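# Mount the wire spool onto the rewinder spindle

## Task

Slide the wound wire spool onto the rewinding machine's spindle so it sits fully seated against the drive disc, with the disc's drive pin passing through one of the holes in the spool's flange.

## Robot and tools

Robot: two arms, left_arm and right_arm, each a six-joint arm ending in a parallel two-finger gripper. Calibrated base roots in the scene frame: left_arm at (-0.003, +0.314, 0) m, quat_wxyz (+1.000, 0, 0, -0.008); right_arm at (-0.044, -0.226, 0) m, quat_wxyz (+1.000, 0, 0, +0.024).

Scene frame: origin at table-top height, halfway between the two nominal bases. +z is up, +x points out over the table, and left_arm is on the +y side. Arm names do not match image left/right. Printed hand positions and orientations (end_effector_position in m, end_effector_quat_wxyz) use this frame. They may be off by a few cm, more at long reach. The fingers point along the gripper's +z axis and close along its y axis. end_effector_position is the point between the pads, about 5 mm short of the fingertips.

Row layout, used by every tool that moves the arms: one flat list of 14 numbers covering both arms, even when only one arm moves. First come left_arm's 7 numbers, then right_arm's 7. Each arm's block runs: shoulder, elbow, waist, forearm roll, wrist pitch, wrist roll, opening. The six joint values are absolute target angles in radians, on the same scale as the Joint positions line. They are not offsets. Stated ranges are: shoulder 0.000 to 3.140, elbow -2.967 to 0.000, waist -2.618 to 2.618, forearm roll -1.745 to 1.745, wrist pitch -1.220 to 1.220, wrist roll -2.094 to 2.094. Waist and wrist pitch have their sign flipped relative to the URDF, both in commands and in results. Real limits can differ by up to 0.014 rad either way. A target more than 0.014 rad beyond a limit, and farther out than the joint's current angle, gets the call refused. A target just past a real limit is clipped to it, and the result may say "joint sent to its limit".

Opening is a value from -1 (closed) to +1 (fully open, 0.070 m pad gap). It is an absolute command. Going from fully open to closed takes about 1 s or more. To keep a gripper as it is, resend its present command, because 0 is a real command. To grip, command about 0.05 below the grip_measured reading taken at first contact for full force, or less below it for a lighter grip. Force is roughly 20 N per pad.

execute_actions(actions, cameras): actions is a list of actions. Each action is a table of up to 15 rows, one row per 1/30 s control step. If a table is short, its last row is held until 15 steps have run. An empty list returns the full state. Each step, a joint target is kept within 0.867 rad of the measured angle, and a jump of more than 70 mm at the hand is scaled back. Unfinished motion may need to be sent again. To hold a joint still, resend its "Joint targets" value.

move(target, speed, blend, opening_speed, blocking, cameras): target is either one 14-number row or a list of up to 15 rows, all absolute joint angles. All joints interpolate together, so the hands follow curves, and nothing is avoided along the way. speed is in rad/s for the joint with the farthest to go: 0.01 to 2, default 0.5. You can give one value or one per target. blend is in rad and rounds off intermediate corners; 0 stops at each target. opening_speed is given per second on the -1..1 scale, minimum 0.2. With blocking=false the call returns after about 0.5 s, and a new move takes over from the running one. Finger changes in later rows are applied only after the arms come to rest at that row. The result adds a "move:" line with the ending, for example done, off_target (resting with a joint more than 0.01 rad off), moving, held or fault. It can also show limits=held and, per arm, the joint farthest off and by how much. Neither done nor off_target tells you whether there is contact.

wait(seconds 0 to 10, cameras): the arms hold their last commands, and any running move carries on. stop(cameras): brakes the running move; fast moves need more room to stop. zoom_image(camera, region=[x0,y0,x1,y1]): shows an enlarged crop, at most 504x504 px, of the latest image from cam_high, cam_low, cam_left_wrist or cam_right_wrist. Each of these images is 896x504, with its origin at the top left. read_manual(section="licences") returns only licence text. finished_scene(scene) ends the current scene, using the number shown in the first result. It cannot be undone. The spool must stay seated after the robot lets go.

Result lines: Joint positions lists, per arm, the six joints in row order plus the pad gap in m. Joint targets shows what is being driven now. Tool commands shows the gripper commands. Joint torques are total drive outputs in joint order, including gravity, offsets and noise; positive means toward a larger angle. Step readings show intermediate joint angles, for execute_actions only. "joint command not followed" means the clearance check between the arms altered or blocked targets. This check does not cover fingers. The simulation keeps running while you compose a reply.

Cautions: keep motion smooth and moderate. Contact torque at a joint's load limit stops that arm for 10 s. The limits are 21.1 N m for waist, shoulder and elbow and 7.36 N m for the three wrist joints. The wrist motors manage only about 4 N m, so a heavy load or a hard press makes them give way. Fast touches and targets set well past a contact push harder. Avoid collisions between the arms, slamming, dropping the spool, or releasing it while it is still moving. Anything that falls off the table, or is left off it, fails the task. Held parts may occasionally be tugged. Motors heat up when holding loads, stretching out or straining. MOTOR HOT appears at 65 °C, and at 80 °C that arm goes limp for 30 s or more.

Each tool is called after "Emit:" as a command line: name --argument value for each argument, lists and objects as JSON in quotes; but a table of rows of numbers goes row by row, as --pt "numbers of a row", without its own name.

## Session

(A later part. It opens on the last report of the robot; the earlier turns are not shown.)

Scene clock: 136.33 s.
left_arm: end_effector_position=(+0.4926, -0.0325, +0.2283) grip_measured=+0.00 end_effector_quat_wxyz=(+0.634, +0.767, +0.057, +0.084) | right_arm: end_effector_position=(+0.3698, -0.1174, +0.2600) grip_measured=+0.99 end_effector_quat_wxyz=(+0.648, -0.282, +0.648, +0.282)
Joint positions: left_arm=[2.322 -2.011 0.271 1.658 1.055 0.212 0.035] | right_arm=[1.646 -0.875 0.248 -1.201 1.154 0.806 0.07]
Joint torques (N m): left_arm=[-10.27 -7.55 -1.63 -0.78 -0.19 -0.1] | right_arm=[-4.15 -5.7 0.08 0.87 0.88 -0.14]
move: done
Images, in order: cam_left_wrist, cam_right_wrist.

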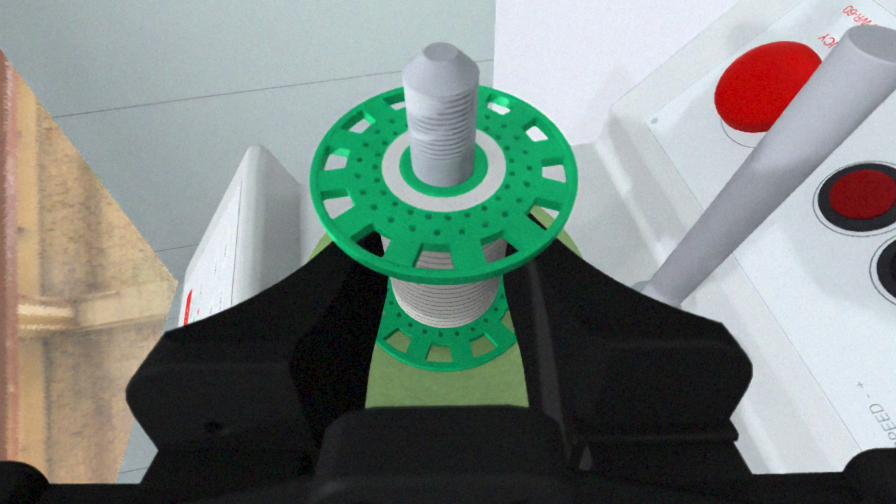

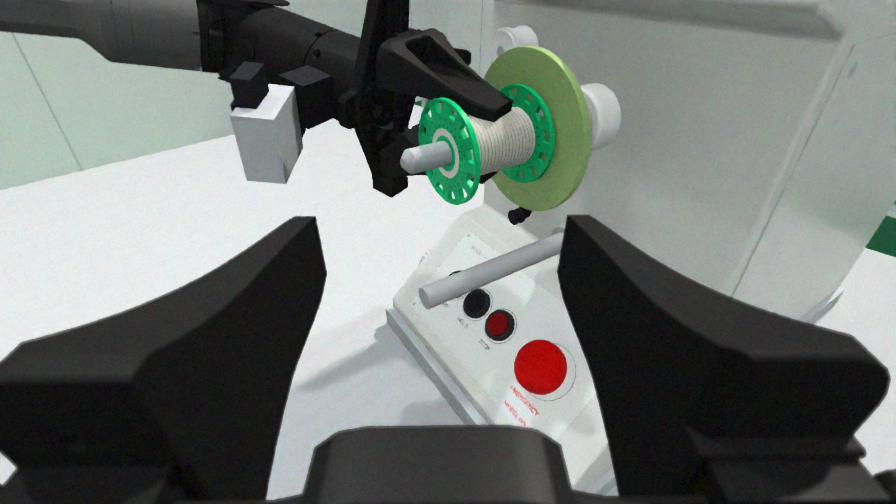

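Emit:
move --target '[2.3288, -2.0229, 0.2703, 1.6612, 1.0562, 0.2050, -0.25, 1.6467, -0.8742, 0.2478, -1.2001, 1.1537, 0.8062, 1]' --speed 0.03

Emit:
zoom_image --camera "cam_right_wrist" --region '[500, 70, 570, 180]'

Scene clock: 141.50 s.
left_arm: end_effector_position=(+0.4939, -0.0329, +0.2279) grip_measured=+0.00 end_effector_quat_wxyz=(+0.634, +0.767, +0.057, +0.084) | right_arm: end_effector_position=(+0.3698, -0.1174, +0.2600) grip_measured=+0.99 end_effector_quat_wxyz=(+0.648, -0.282, +0.648, +0.282)
Joint positions: left_arm=[2.329 -2.023 0.271 1.661 1.056 0.206 0.035] | right_arm=[1.646 -0.875 0.248 -1.201 1.154 0.806 0.07]
Joint torques (N m): left_arm=[-9.6 -7.3 -2.02 -0.61 -0.27 -0.1] | right_arm=[-4.16 -5.69 0.08 0.86 0.9 -0.14]
move: done

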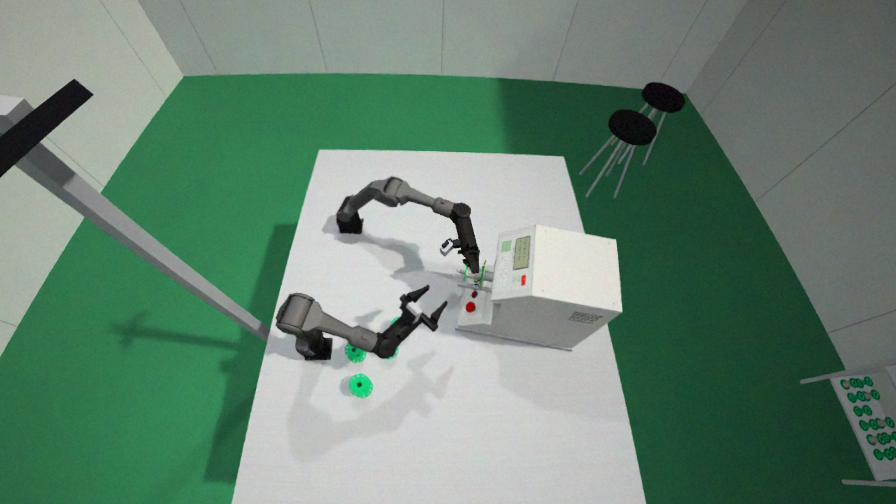

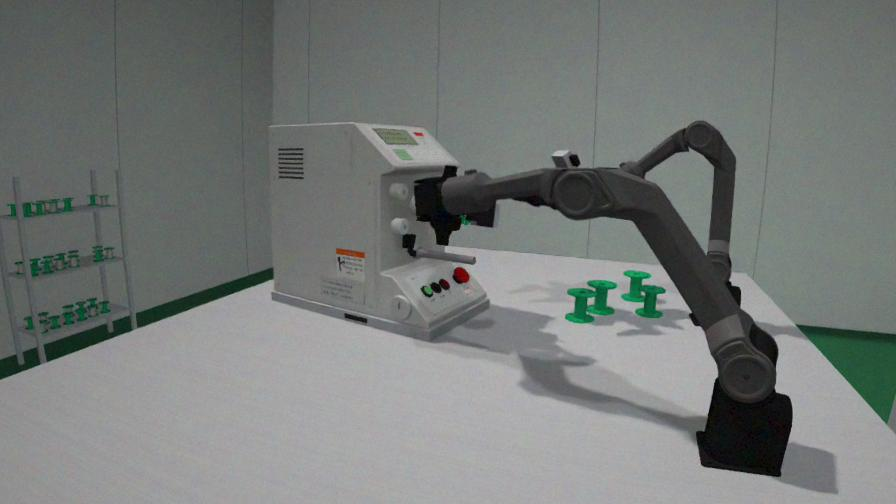

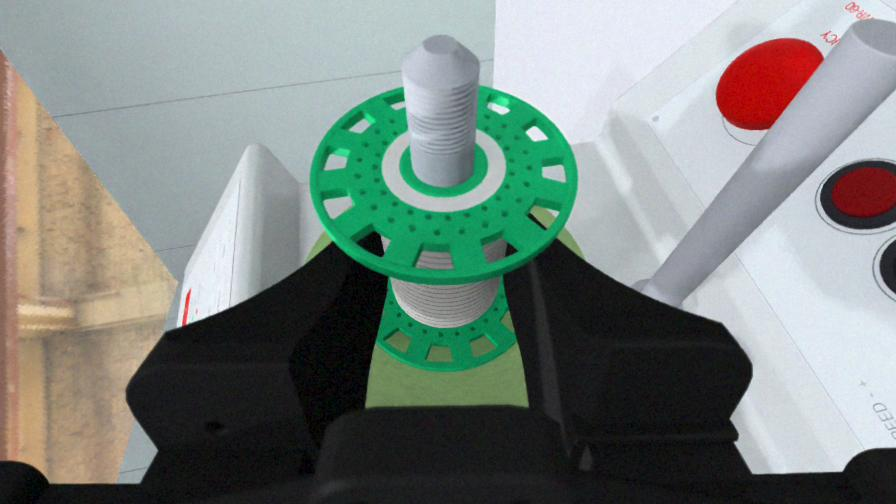

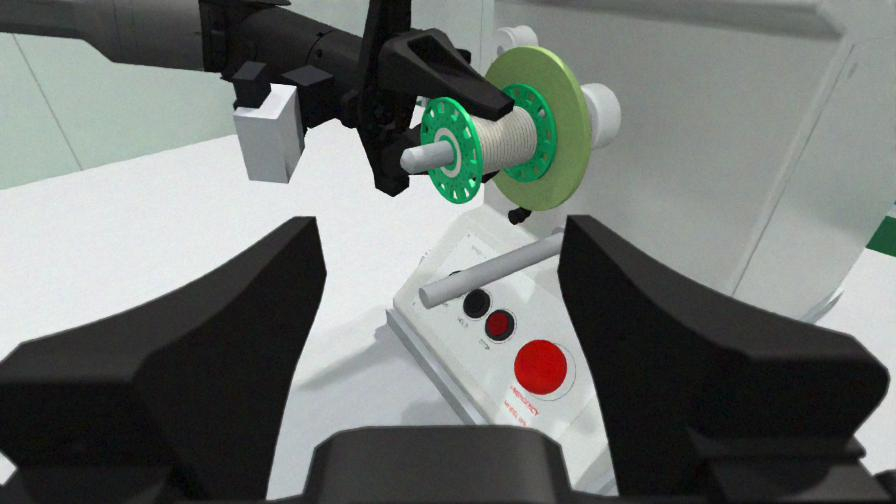

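Scaled by 4.582 from the camera's 896x504 image, which has a finer 1280x720 frame.

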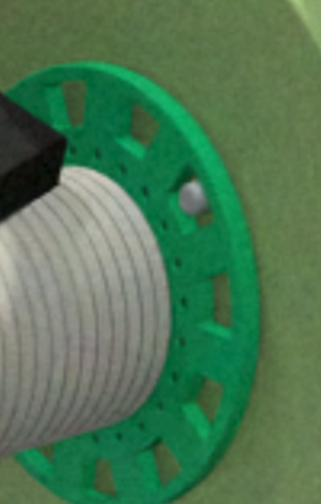

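Emit:
move --target '[2.3355, -2.0354, 0.2700, 1.6645, 1.0570, 0.1984, -0.25, 1.6467, -0.8742, 0.2478, -1.2001, 1.1537, 0.8062, 1]' --speed 0.03 --cameras '["cam_right_wrist", "cam_left_wrist"]'

Emit:
zoom_image --camera "cam_right_wrist" --region '[500, 70, 570, 180]'

Scene clock: 143.13 s.
left_arm: end_effector_position=(+0.4946, -0.0330, +0.2277) grip_measured=+0.00 end_effector_quat_wxyz=(+0.633, +0.767, +0.056, +0.082) | right_arm: end_effector_position=(+0.3698, -0.1174, +0.2600) grip_measured=+0.99 end_effector_quat_wxyz=(+0.648, -0.282, +0.648, +0.282)
Joint positions: left_arm=[2.335 -2.034 0.27 1.666 1.059 0.198 0.035] | right_arm=[1.646 -0.875 0.248 -1.201 1.154 0.806 0.07]
Joint torques (N m): left_arm=[-8.99 -8.47 -1.63 -1.15 -1.33 0.1] | right_arm=[-4.12 -5.7 0.07 0.85 0.91 -0.14]
move: done
Images, in order: cam_left_wrist, cam_right_wrist.

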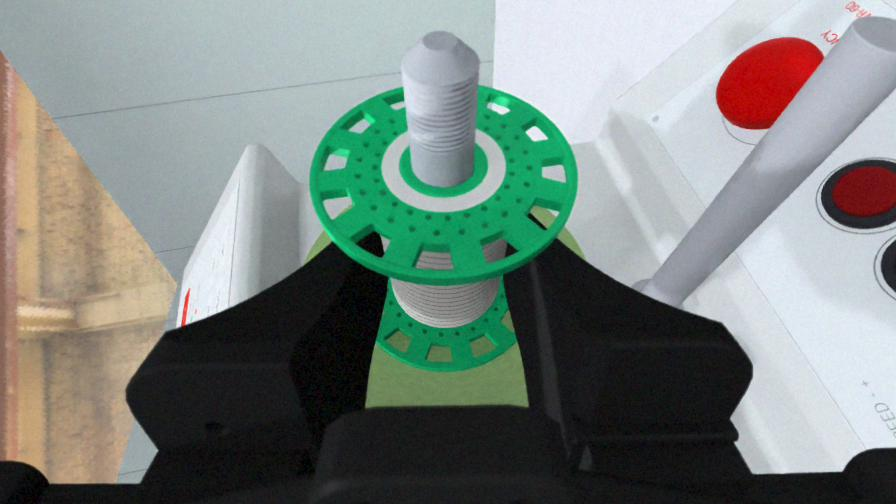

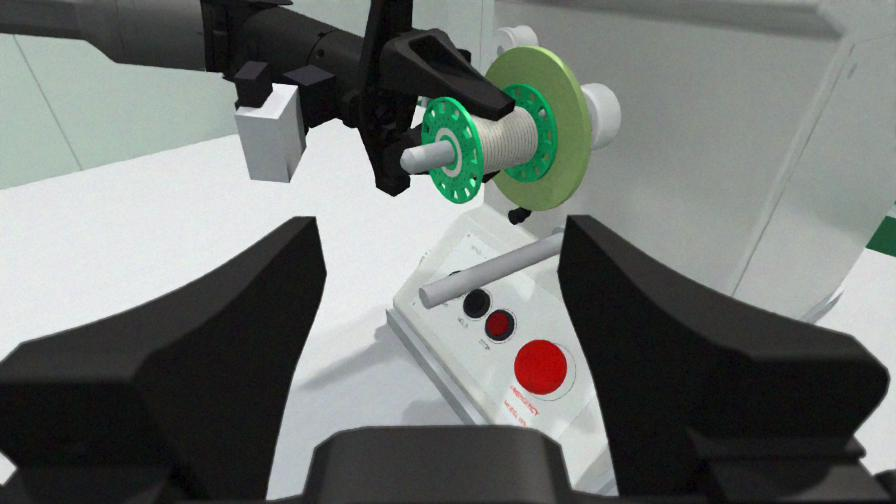

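Scaled by 4.582 from the camera's 896x504 image, which has a finer 1280x720 frame.

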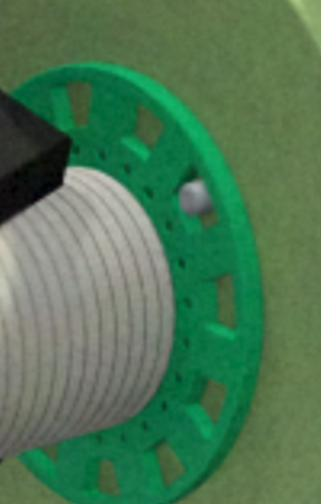

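Emit:
move --target '[2.3400, -2.0438, 0.2698, 1.6667, 1.0575, 0.1940, -0.25, 1.6467, -0.8742, 0.2478, -1.2001, 1.1537, 0.8062, 1]' --speed 0.03 --cameras '["cam_right_wrist", "cam_left_wrist"]'

Emit:
zoom_image --camera "cam_right_wrist" --region '[500, 70, 570, 180]'

Scene clock: 144.53 s.
left_arm: end_effector_position=(+0.4950, -0.0334, +0.2279) grip_measured=+0.00 end_effector_quat_wxyz=(+0.634, +0.767, +0.055, +0.081) | right_arm: end_effector_position=(+0.3698, -0.1174, +0.2600) grip_measured=+0.99 end_effector_quat_wxyz=(+0.648, -0.282, +0.648, +0.282)
Joint positions: left_arm=[2.34 -2.043 0.27 1.667 1.063 0.194 0.035] | right_arm=[1.646 -0.875 0.248 -1.201 1.154 0.806 0.07]
Joint torques (N m): left_arm=[-7.79 -11.11 -1.14 -2.32 -2.96 -0.06] | right_arm=[-4.14 -5.72 0.1 0.85 0.91 -0.14]
Joint targets: left_arm=[2.340 -2.044 0.270 1.667 1.057 0.194] | right_arm=[1.647 -0.874 0.248 -1.200 1.154 0.806]
move: done
Images, in order: cam_left_wrist, cam_right_wrist.

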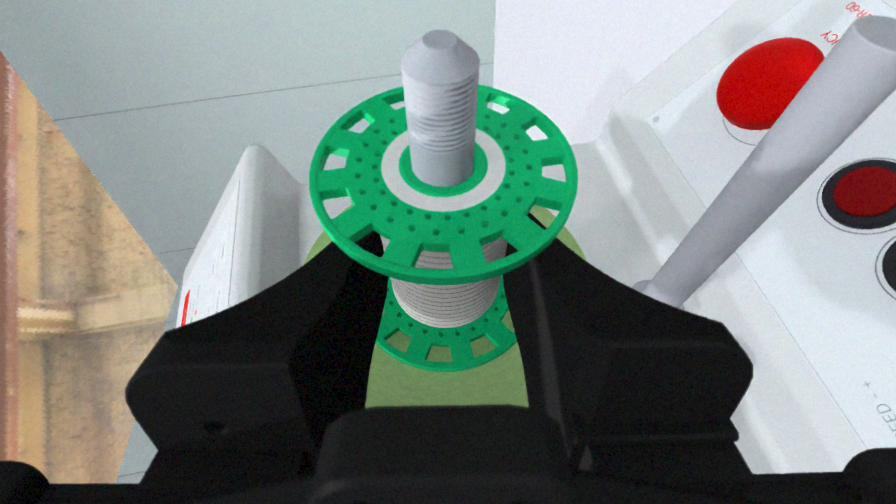

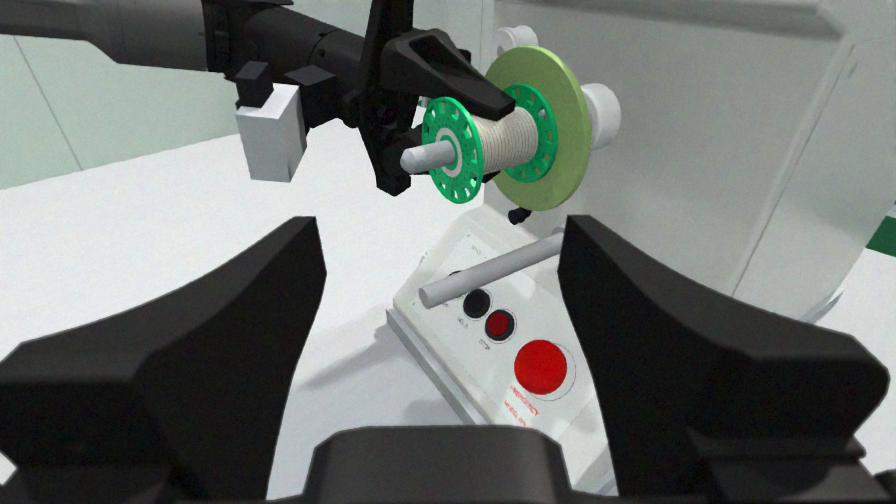

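Scaled by 4.582 from the camera's 896x504 image, which has a finer 1280x720 frame.

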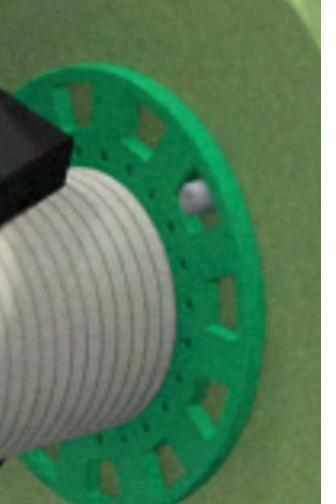

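Emit:
move --pt "2.3362 -2.0367 0.2699 1.6649 1.0572 0.1977 -0.25 1.6467 -0.8742 0.2478 -1.2001 1.1537 0.8062 1" --pt "2.3362 -2.0367 0.2699 1.6649 1.0572 0.1977 0.3 1.6467 -0.8742 0.2478 -1.2001 1.1537 0.8062 1" --speed 0.03 --opening_speed 0.5 --cameras '["cam_right_wrist", "cam_left_wrist"]'

Emit:
zoom_image --camera "cam_right_wrist" --region '[500, 70, 570, 180]'

Scene clock: 147.63 s.
left_arm: end_effector_position=(+0.4960, -0.0325, +0.2277) grip_measured=+0.30 end_effector_quat_wxyz=(+0.634, +0.767, +0.058, +0.084) | right_arm: end_effector_position=(+0.3698, -0.1174, +0.2600) grip_measured=+0.99 end_effector_quat_wxyz=(+0.648, -0.282, +0.648, +0.282)
Joint positions: left_arm=[2.337 -2.037 0.269 1.664 1.057 0.198 0.045] | right_arm=[1.646 -0.875 0.248 -1.201 1.154 0.806 0.07]
Joint torques (N m): left_arm=[-12.62 -6.43 1.21 -0.83 0.18 -0.23] | right_arm=[-4.11 -5.64 0.07 0.84 0.93 -0.14]
move: done
Images, in order: cam_left_wrist, cam_right_wrist.

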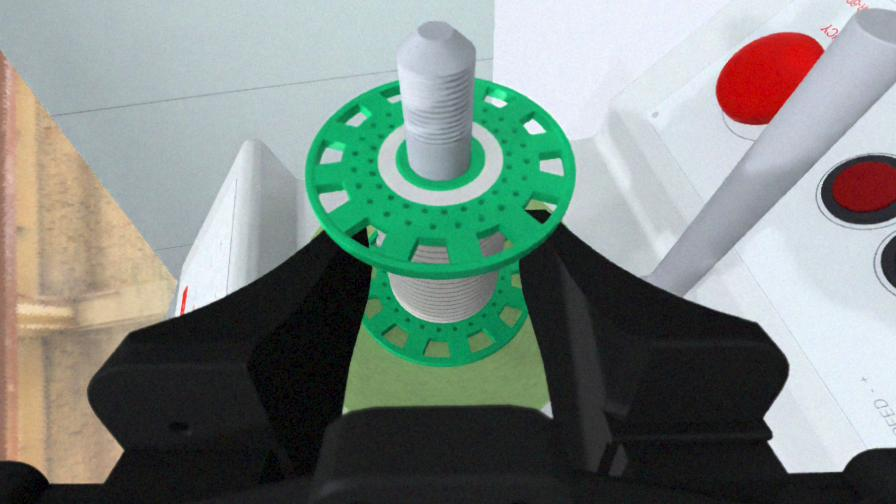

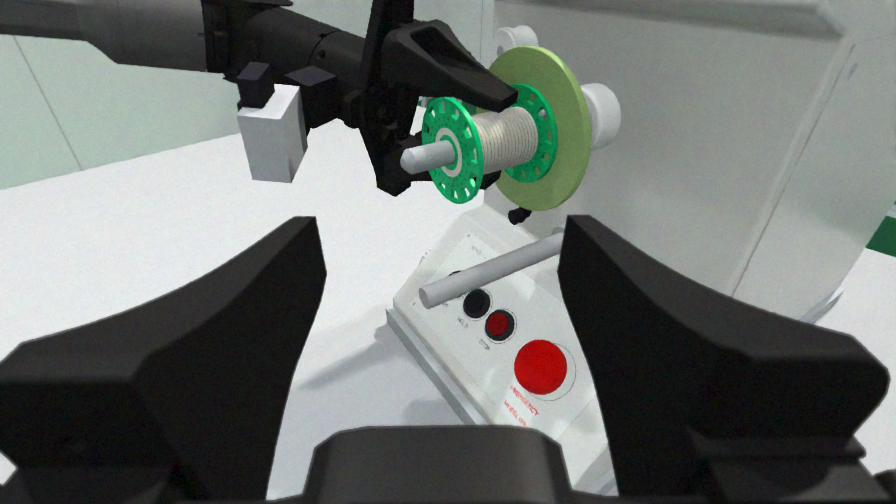

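Scaled by 4.582 from the camera's 896x504 image, which has a finer 1280x720 frame.

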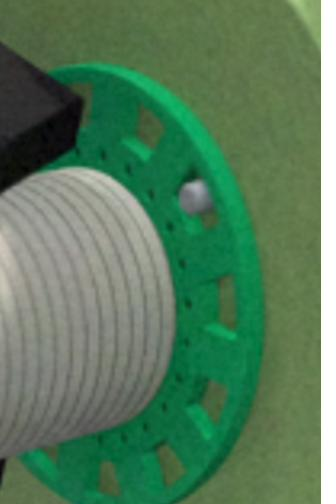

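Emit:
move --target '[2.3362, -2.0367, 0.2699, 1.6649, 1.0572, 0.1977, 1, 1.6467, -0.8742, 0.2478, -1.2001, 1.1537, 0.8062, 1]' --opening_speed 0.8 --cameras '["cam_right_wrist", "cam_left_wrist"]'

Emit:
move --target '[2.2420, -1.8952, 0.1841, 1.6569, 1.1362, 0.2591, 1, 1.6467, -0.8742, 0.2478, -1.2001, 1.1537, 0.8062, 1]' --speed 0.08 --cameras '["cam_right_wrist", "cam_left_wrist"]'

Emit:
zoom_image --camera "cam_right_wrist" --region '[400, 30, 610, 230]'

Emit:
zoom_image --camera "cam_right_wrist" --region '[500, 70, 570, 180]'

Scene clock: 154.63 s.
left_arm: end_effector_position=(+0.4957, -0.0329, +0.2277) grip_measured=+0.99 end_effector_quat_wxyz=(+0.634, +0.767, +0.057, +0.083) | right_arm: end_effector_position=(+0.3698, -0.1174, +0.2600) grip_measured=+0.99 end_effector_quat_wxyz=(+0.648, -0.282, +0.648, +0.282)
Joint positions: left_arm=[2.337 -2.037 0.27 1.664 1.057 0.198 0.07] | right_arm=[1.646 -0.875 0.248 -1.201 1.154 0.806 0.07]
Joint torques (N m): left_arm=[-12.58 -5.69 1.17 -0.89 0.15 -0.18] | right_arm=[-4.11 -5.66 0.05 0.83 0.94 -0.13]
move: done
Images, in order: cam_left_wrist, cam_right_wrist.

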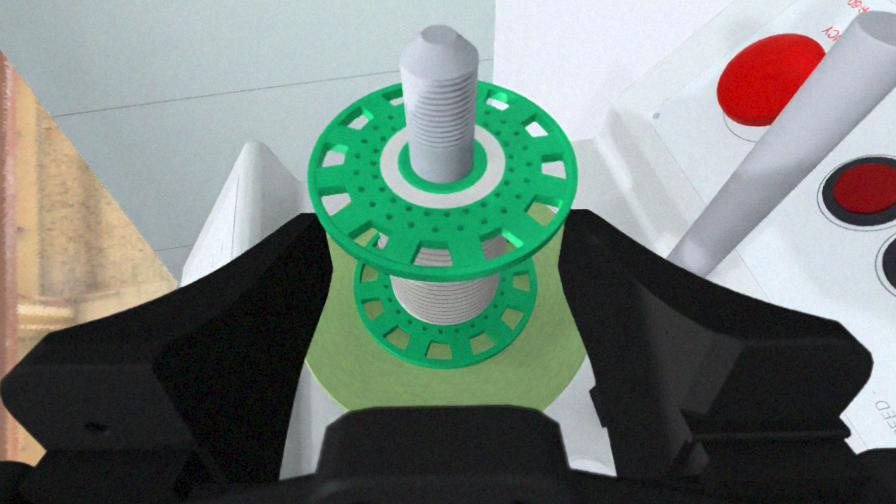

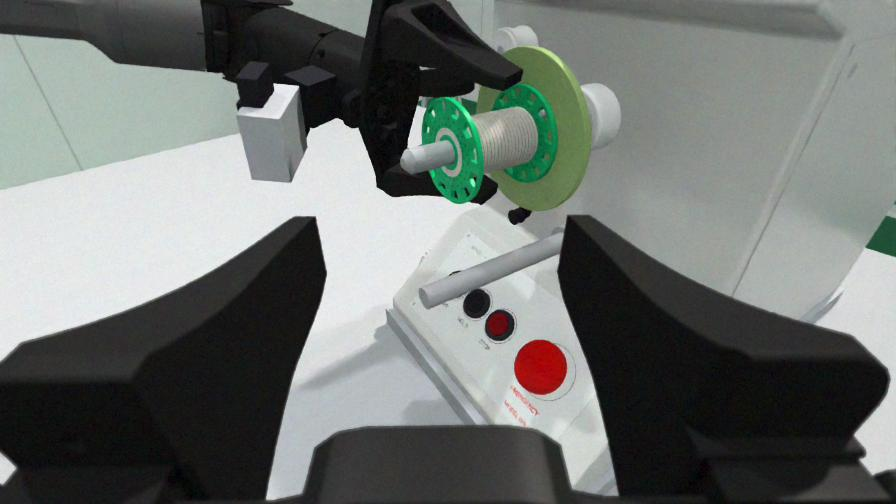

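Scene clock: 156.67 s.
left_arm: end_effector_position=(+0.4861, +0.0104, +0.2362) grip_measured=+0.99 end_effector_quat_wxyz=(+0.634, +0.767, +0.057, +0.083) | right_arm: end_effector_position=(+0.3698, -0.1174, +0.2600) grip_measured=+0.99 end_effector_quat_wxyz=(+0.648, -0.282, +0.648, +0.282)
Joint positions: left_arm=[2.242 -1.895 0.184 1.657 1.136 0.259 0.07] | right_arm=[1.646 -0.875 0.248 -1.201 1.154 0.806 0.07]
Joint torques (N m): left_arm=[-11.41 -5.91 0.35 -0.98 0.11 0.03] | right_arm=[-4.11 -5.61 0.09 0.83 0.94 -0.13]
move: done
Images, in order: cam_left_wrist, cam_right_wrist.

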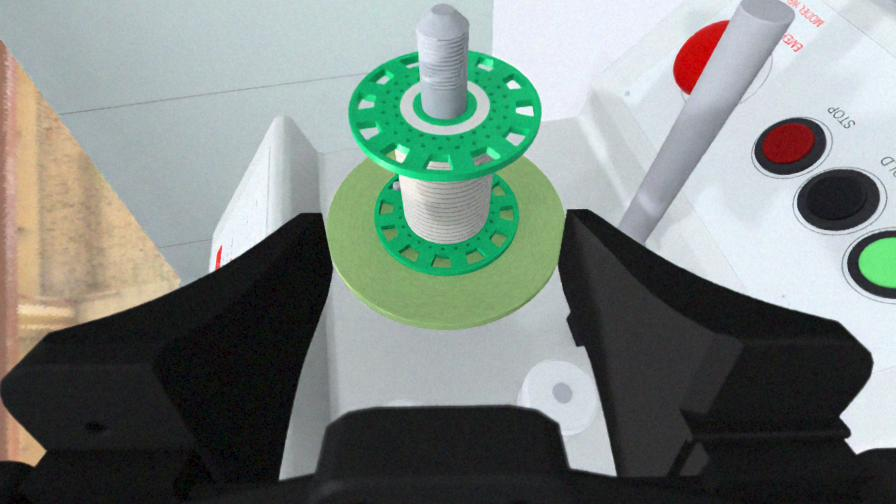

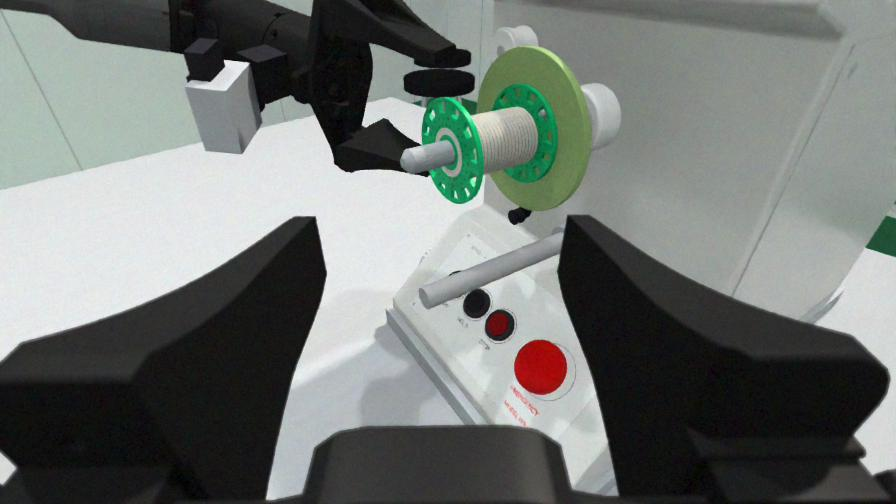

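Scaled by 2.400 from the camera's 896x504 image, which has a finer 1280x720 frame.

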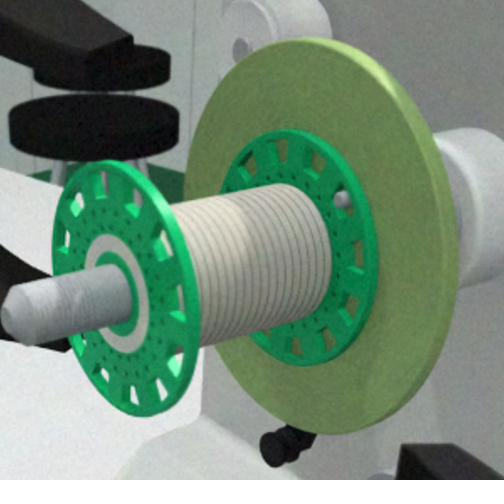

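Scaled by 4.582 from the camera's 896x504 image, which has a finer 1280x720 frame.

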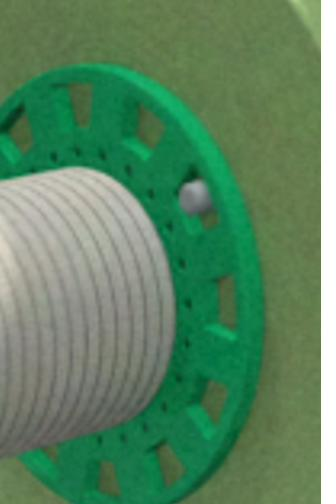

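Emit:
zoom_image --camera "cam_left_wrist" --region '[360, 150, 540, 290]'

Emit:
zoom_image --camera "cam_right_wrist" --region '[490, 130, 560, 200]'

Scaled by 2.800 from the camera's 896x504 image, which has a finer 1280x720 frame.

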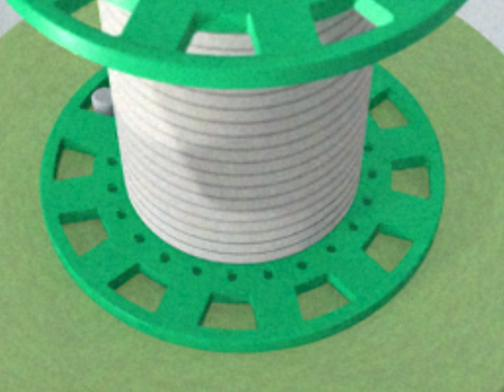

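Scaled by 7.200 from the camera's 896x504 image, which has a finer 1280x720 frame.

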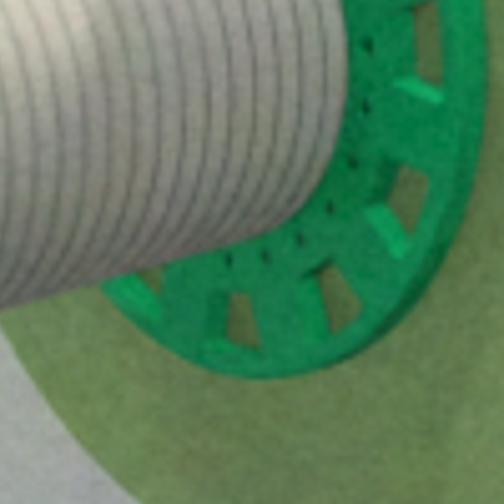

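Emit:
finished_scene --scene 2

The scene is finished: the task was done.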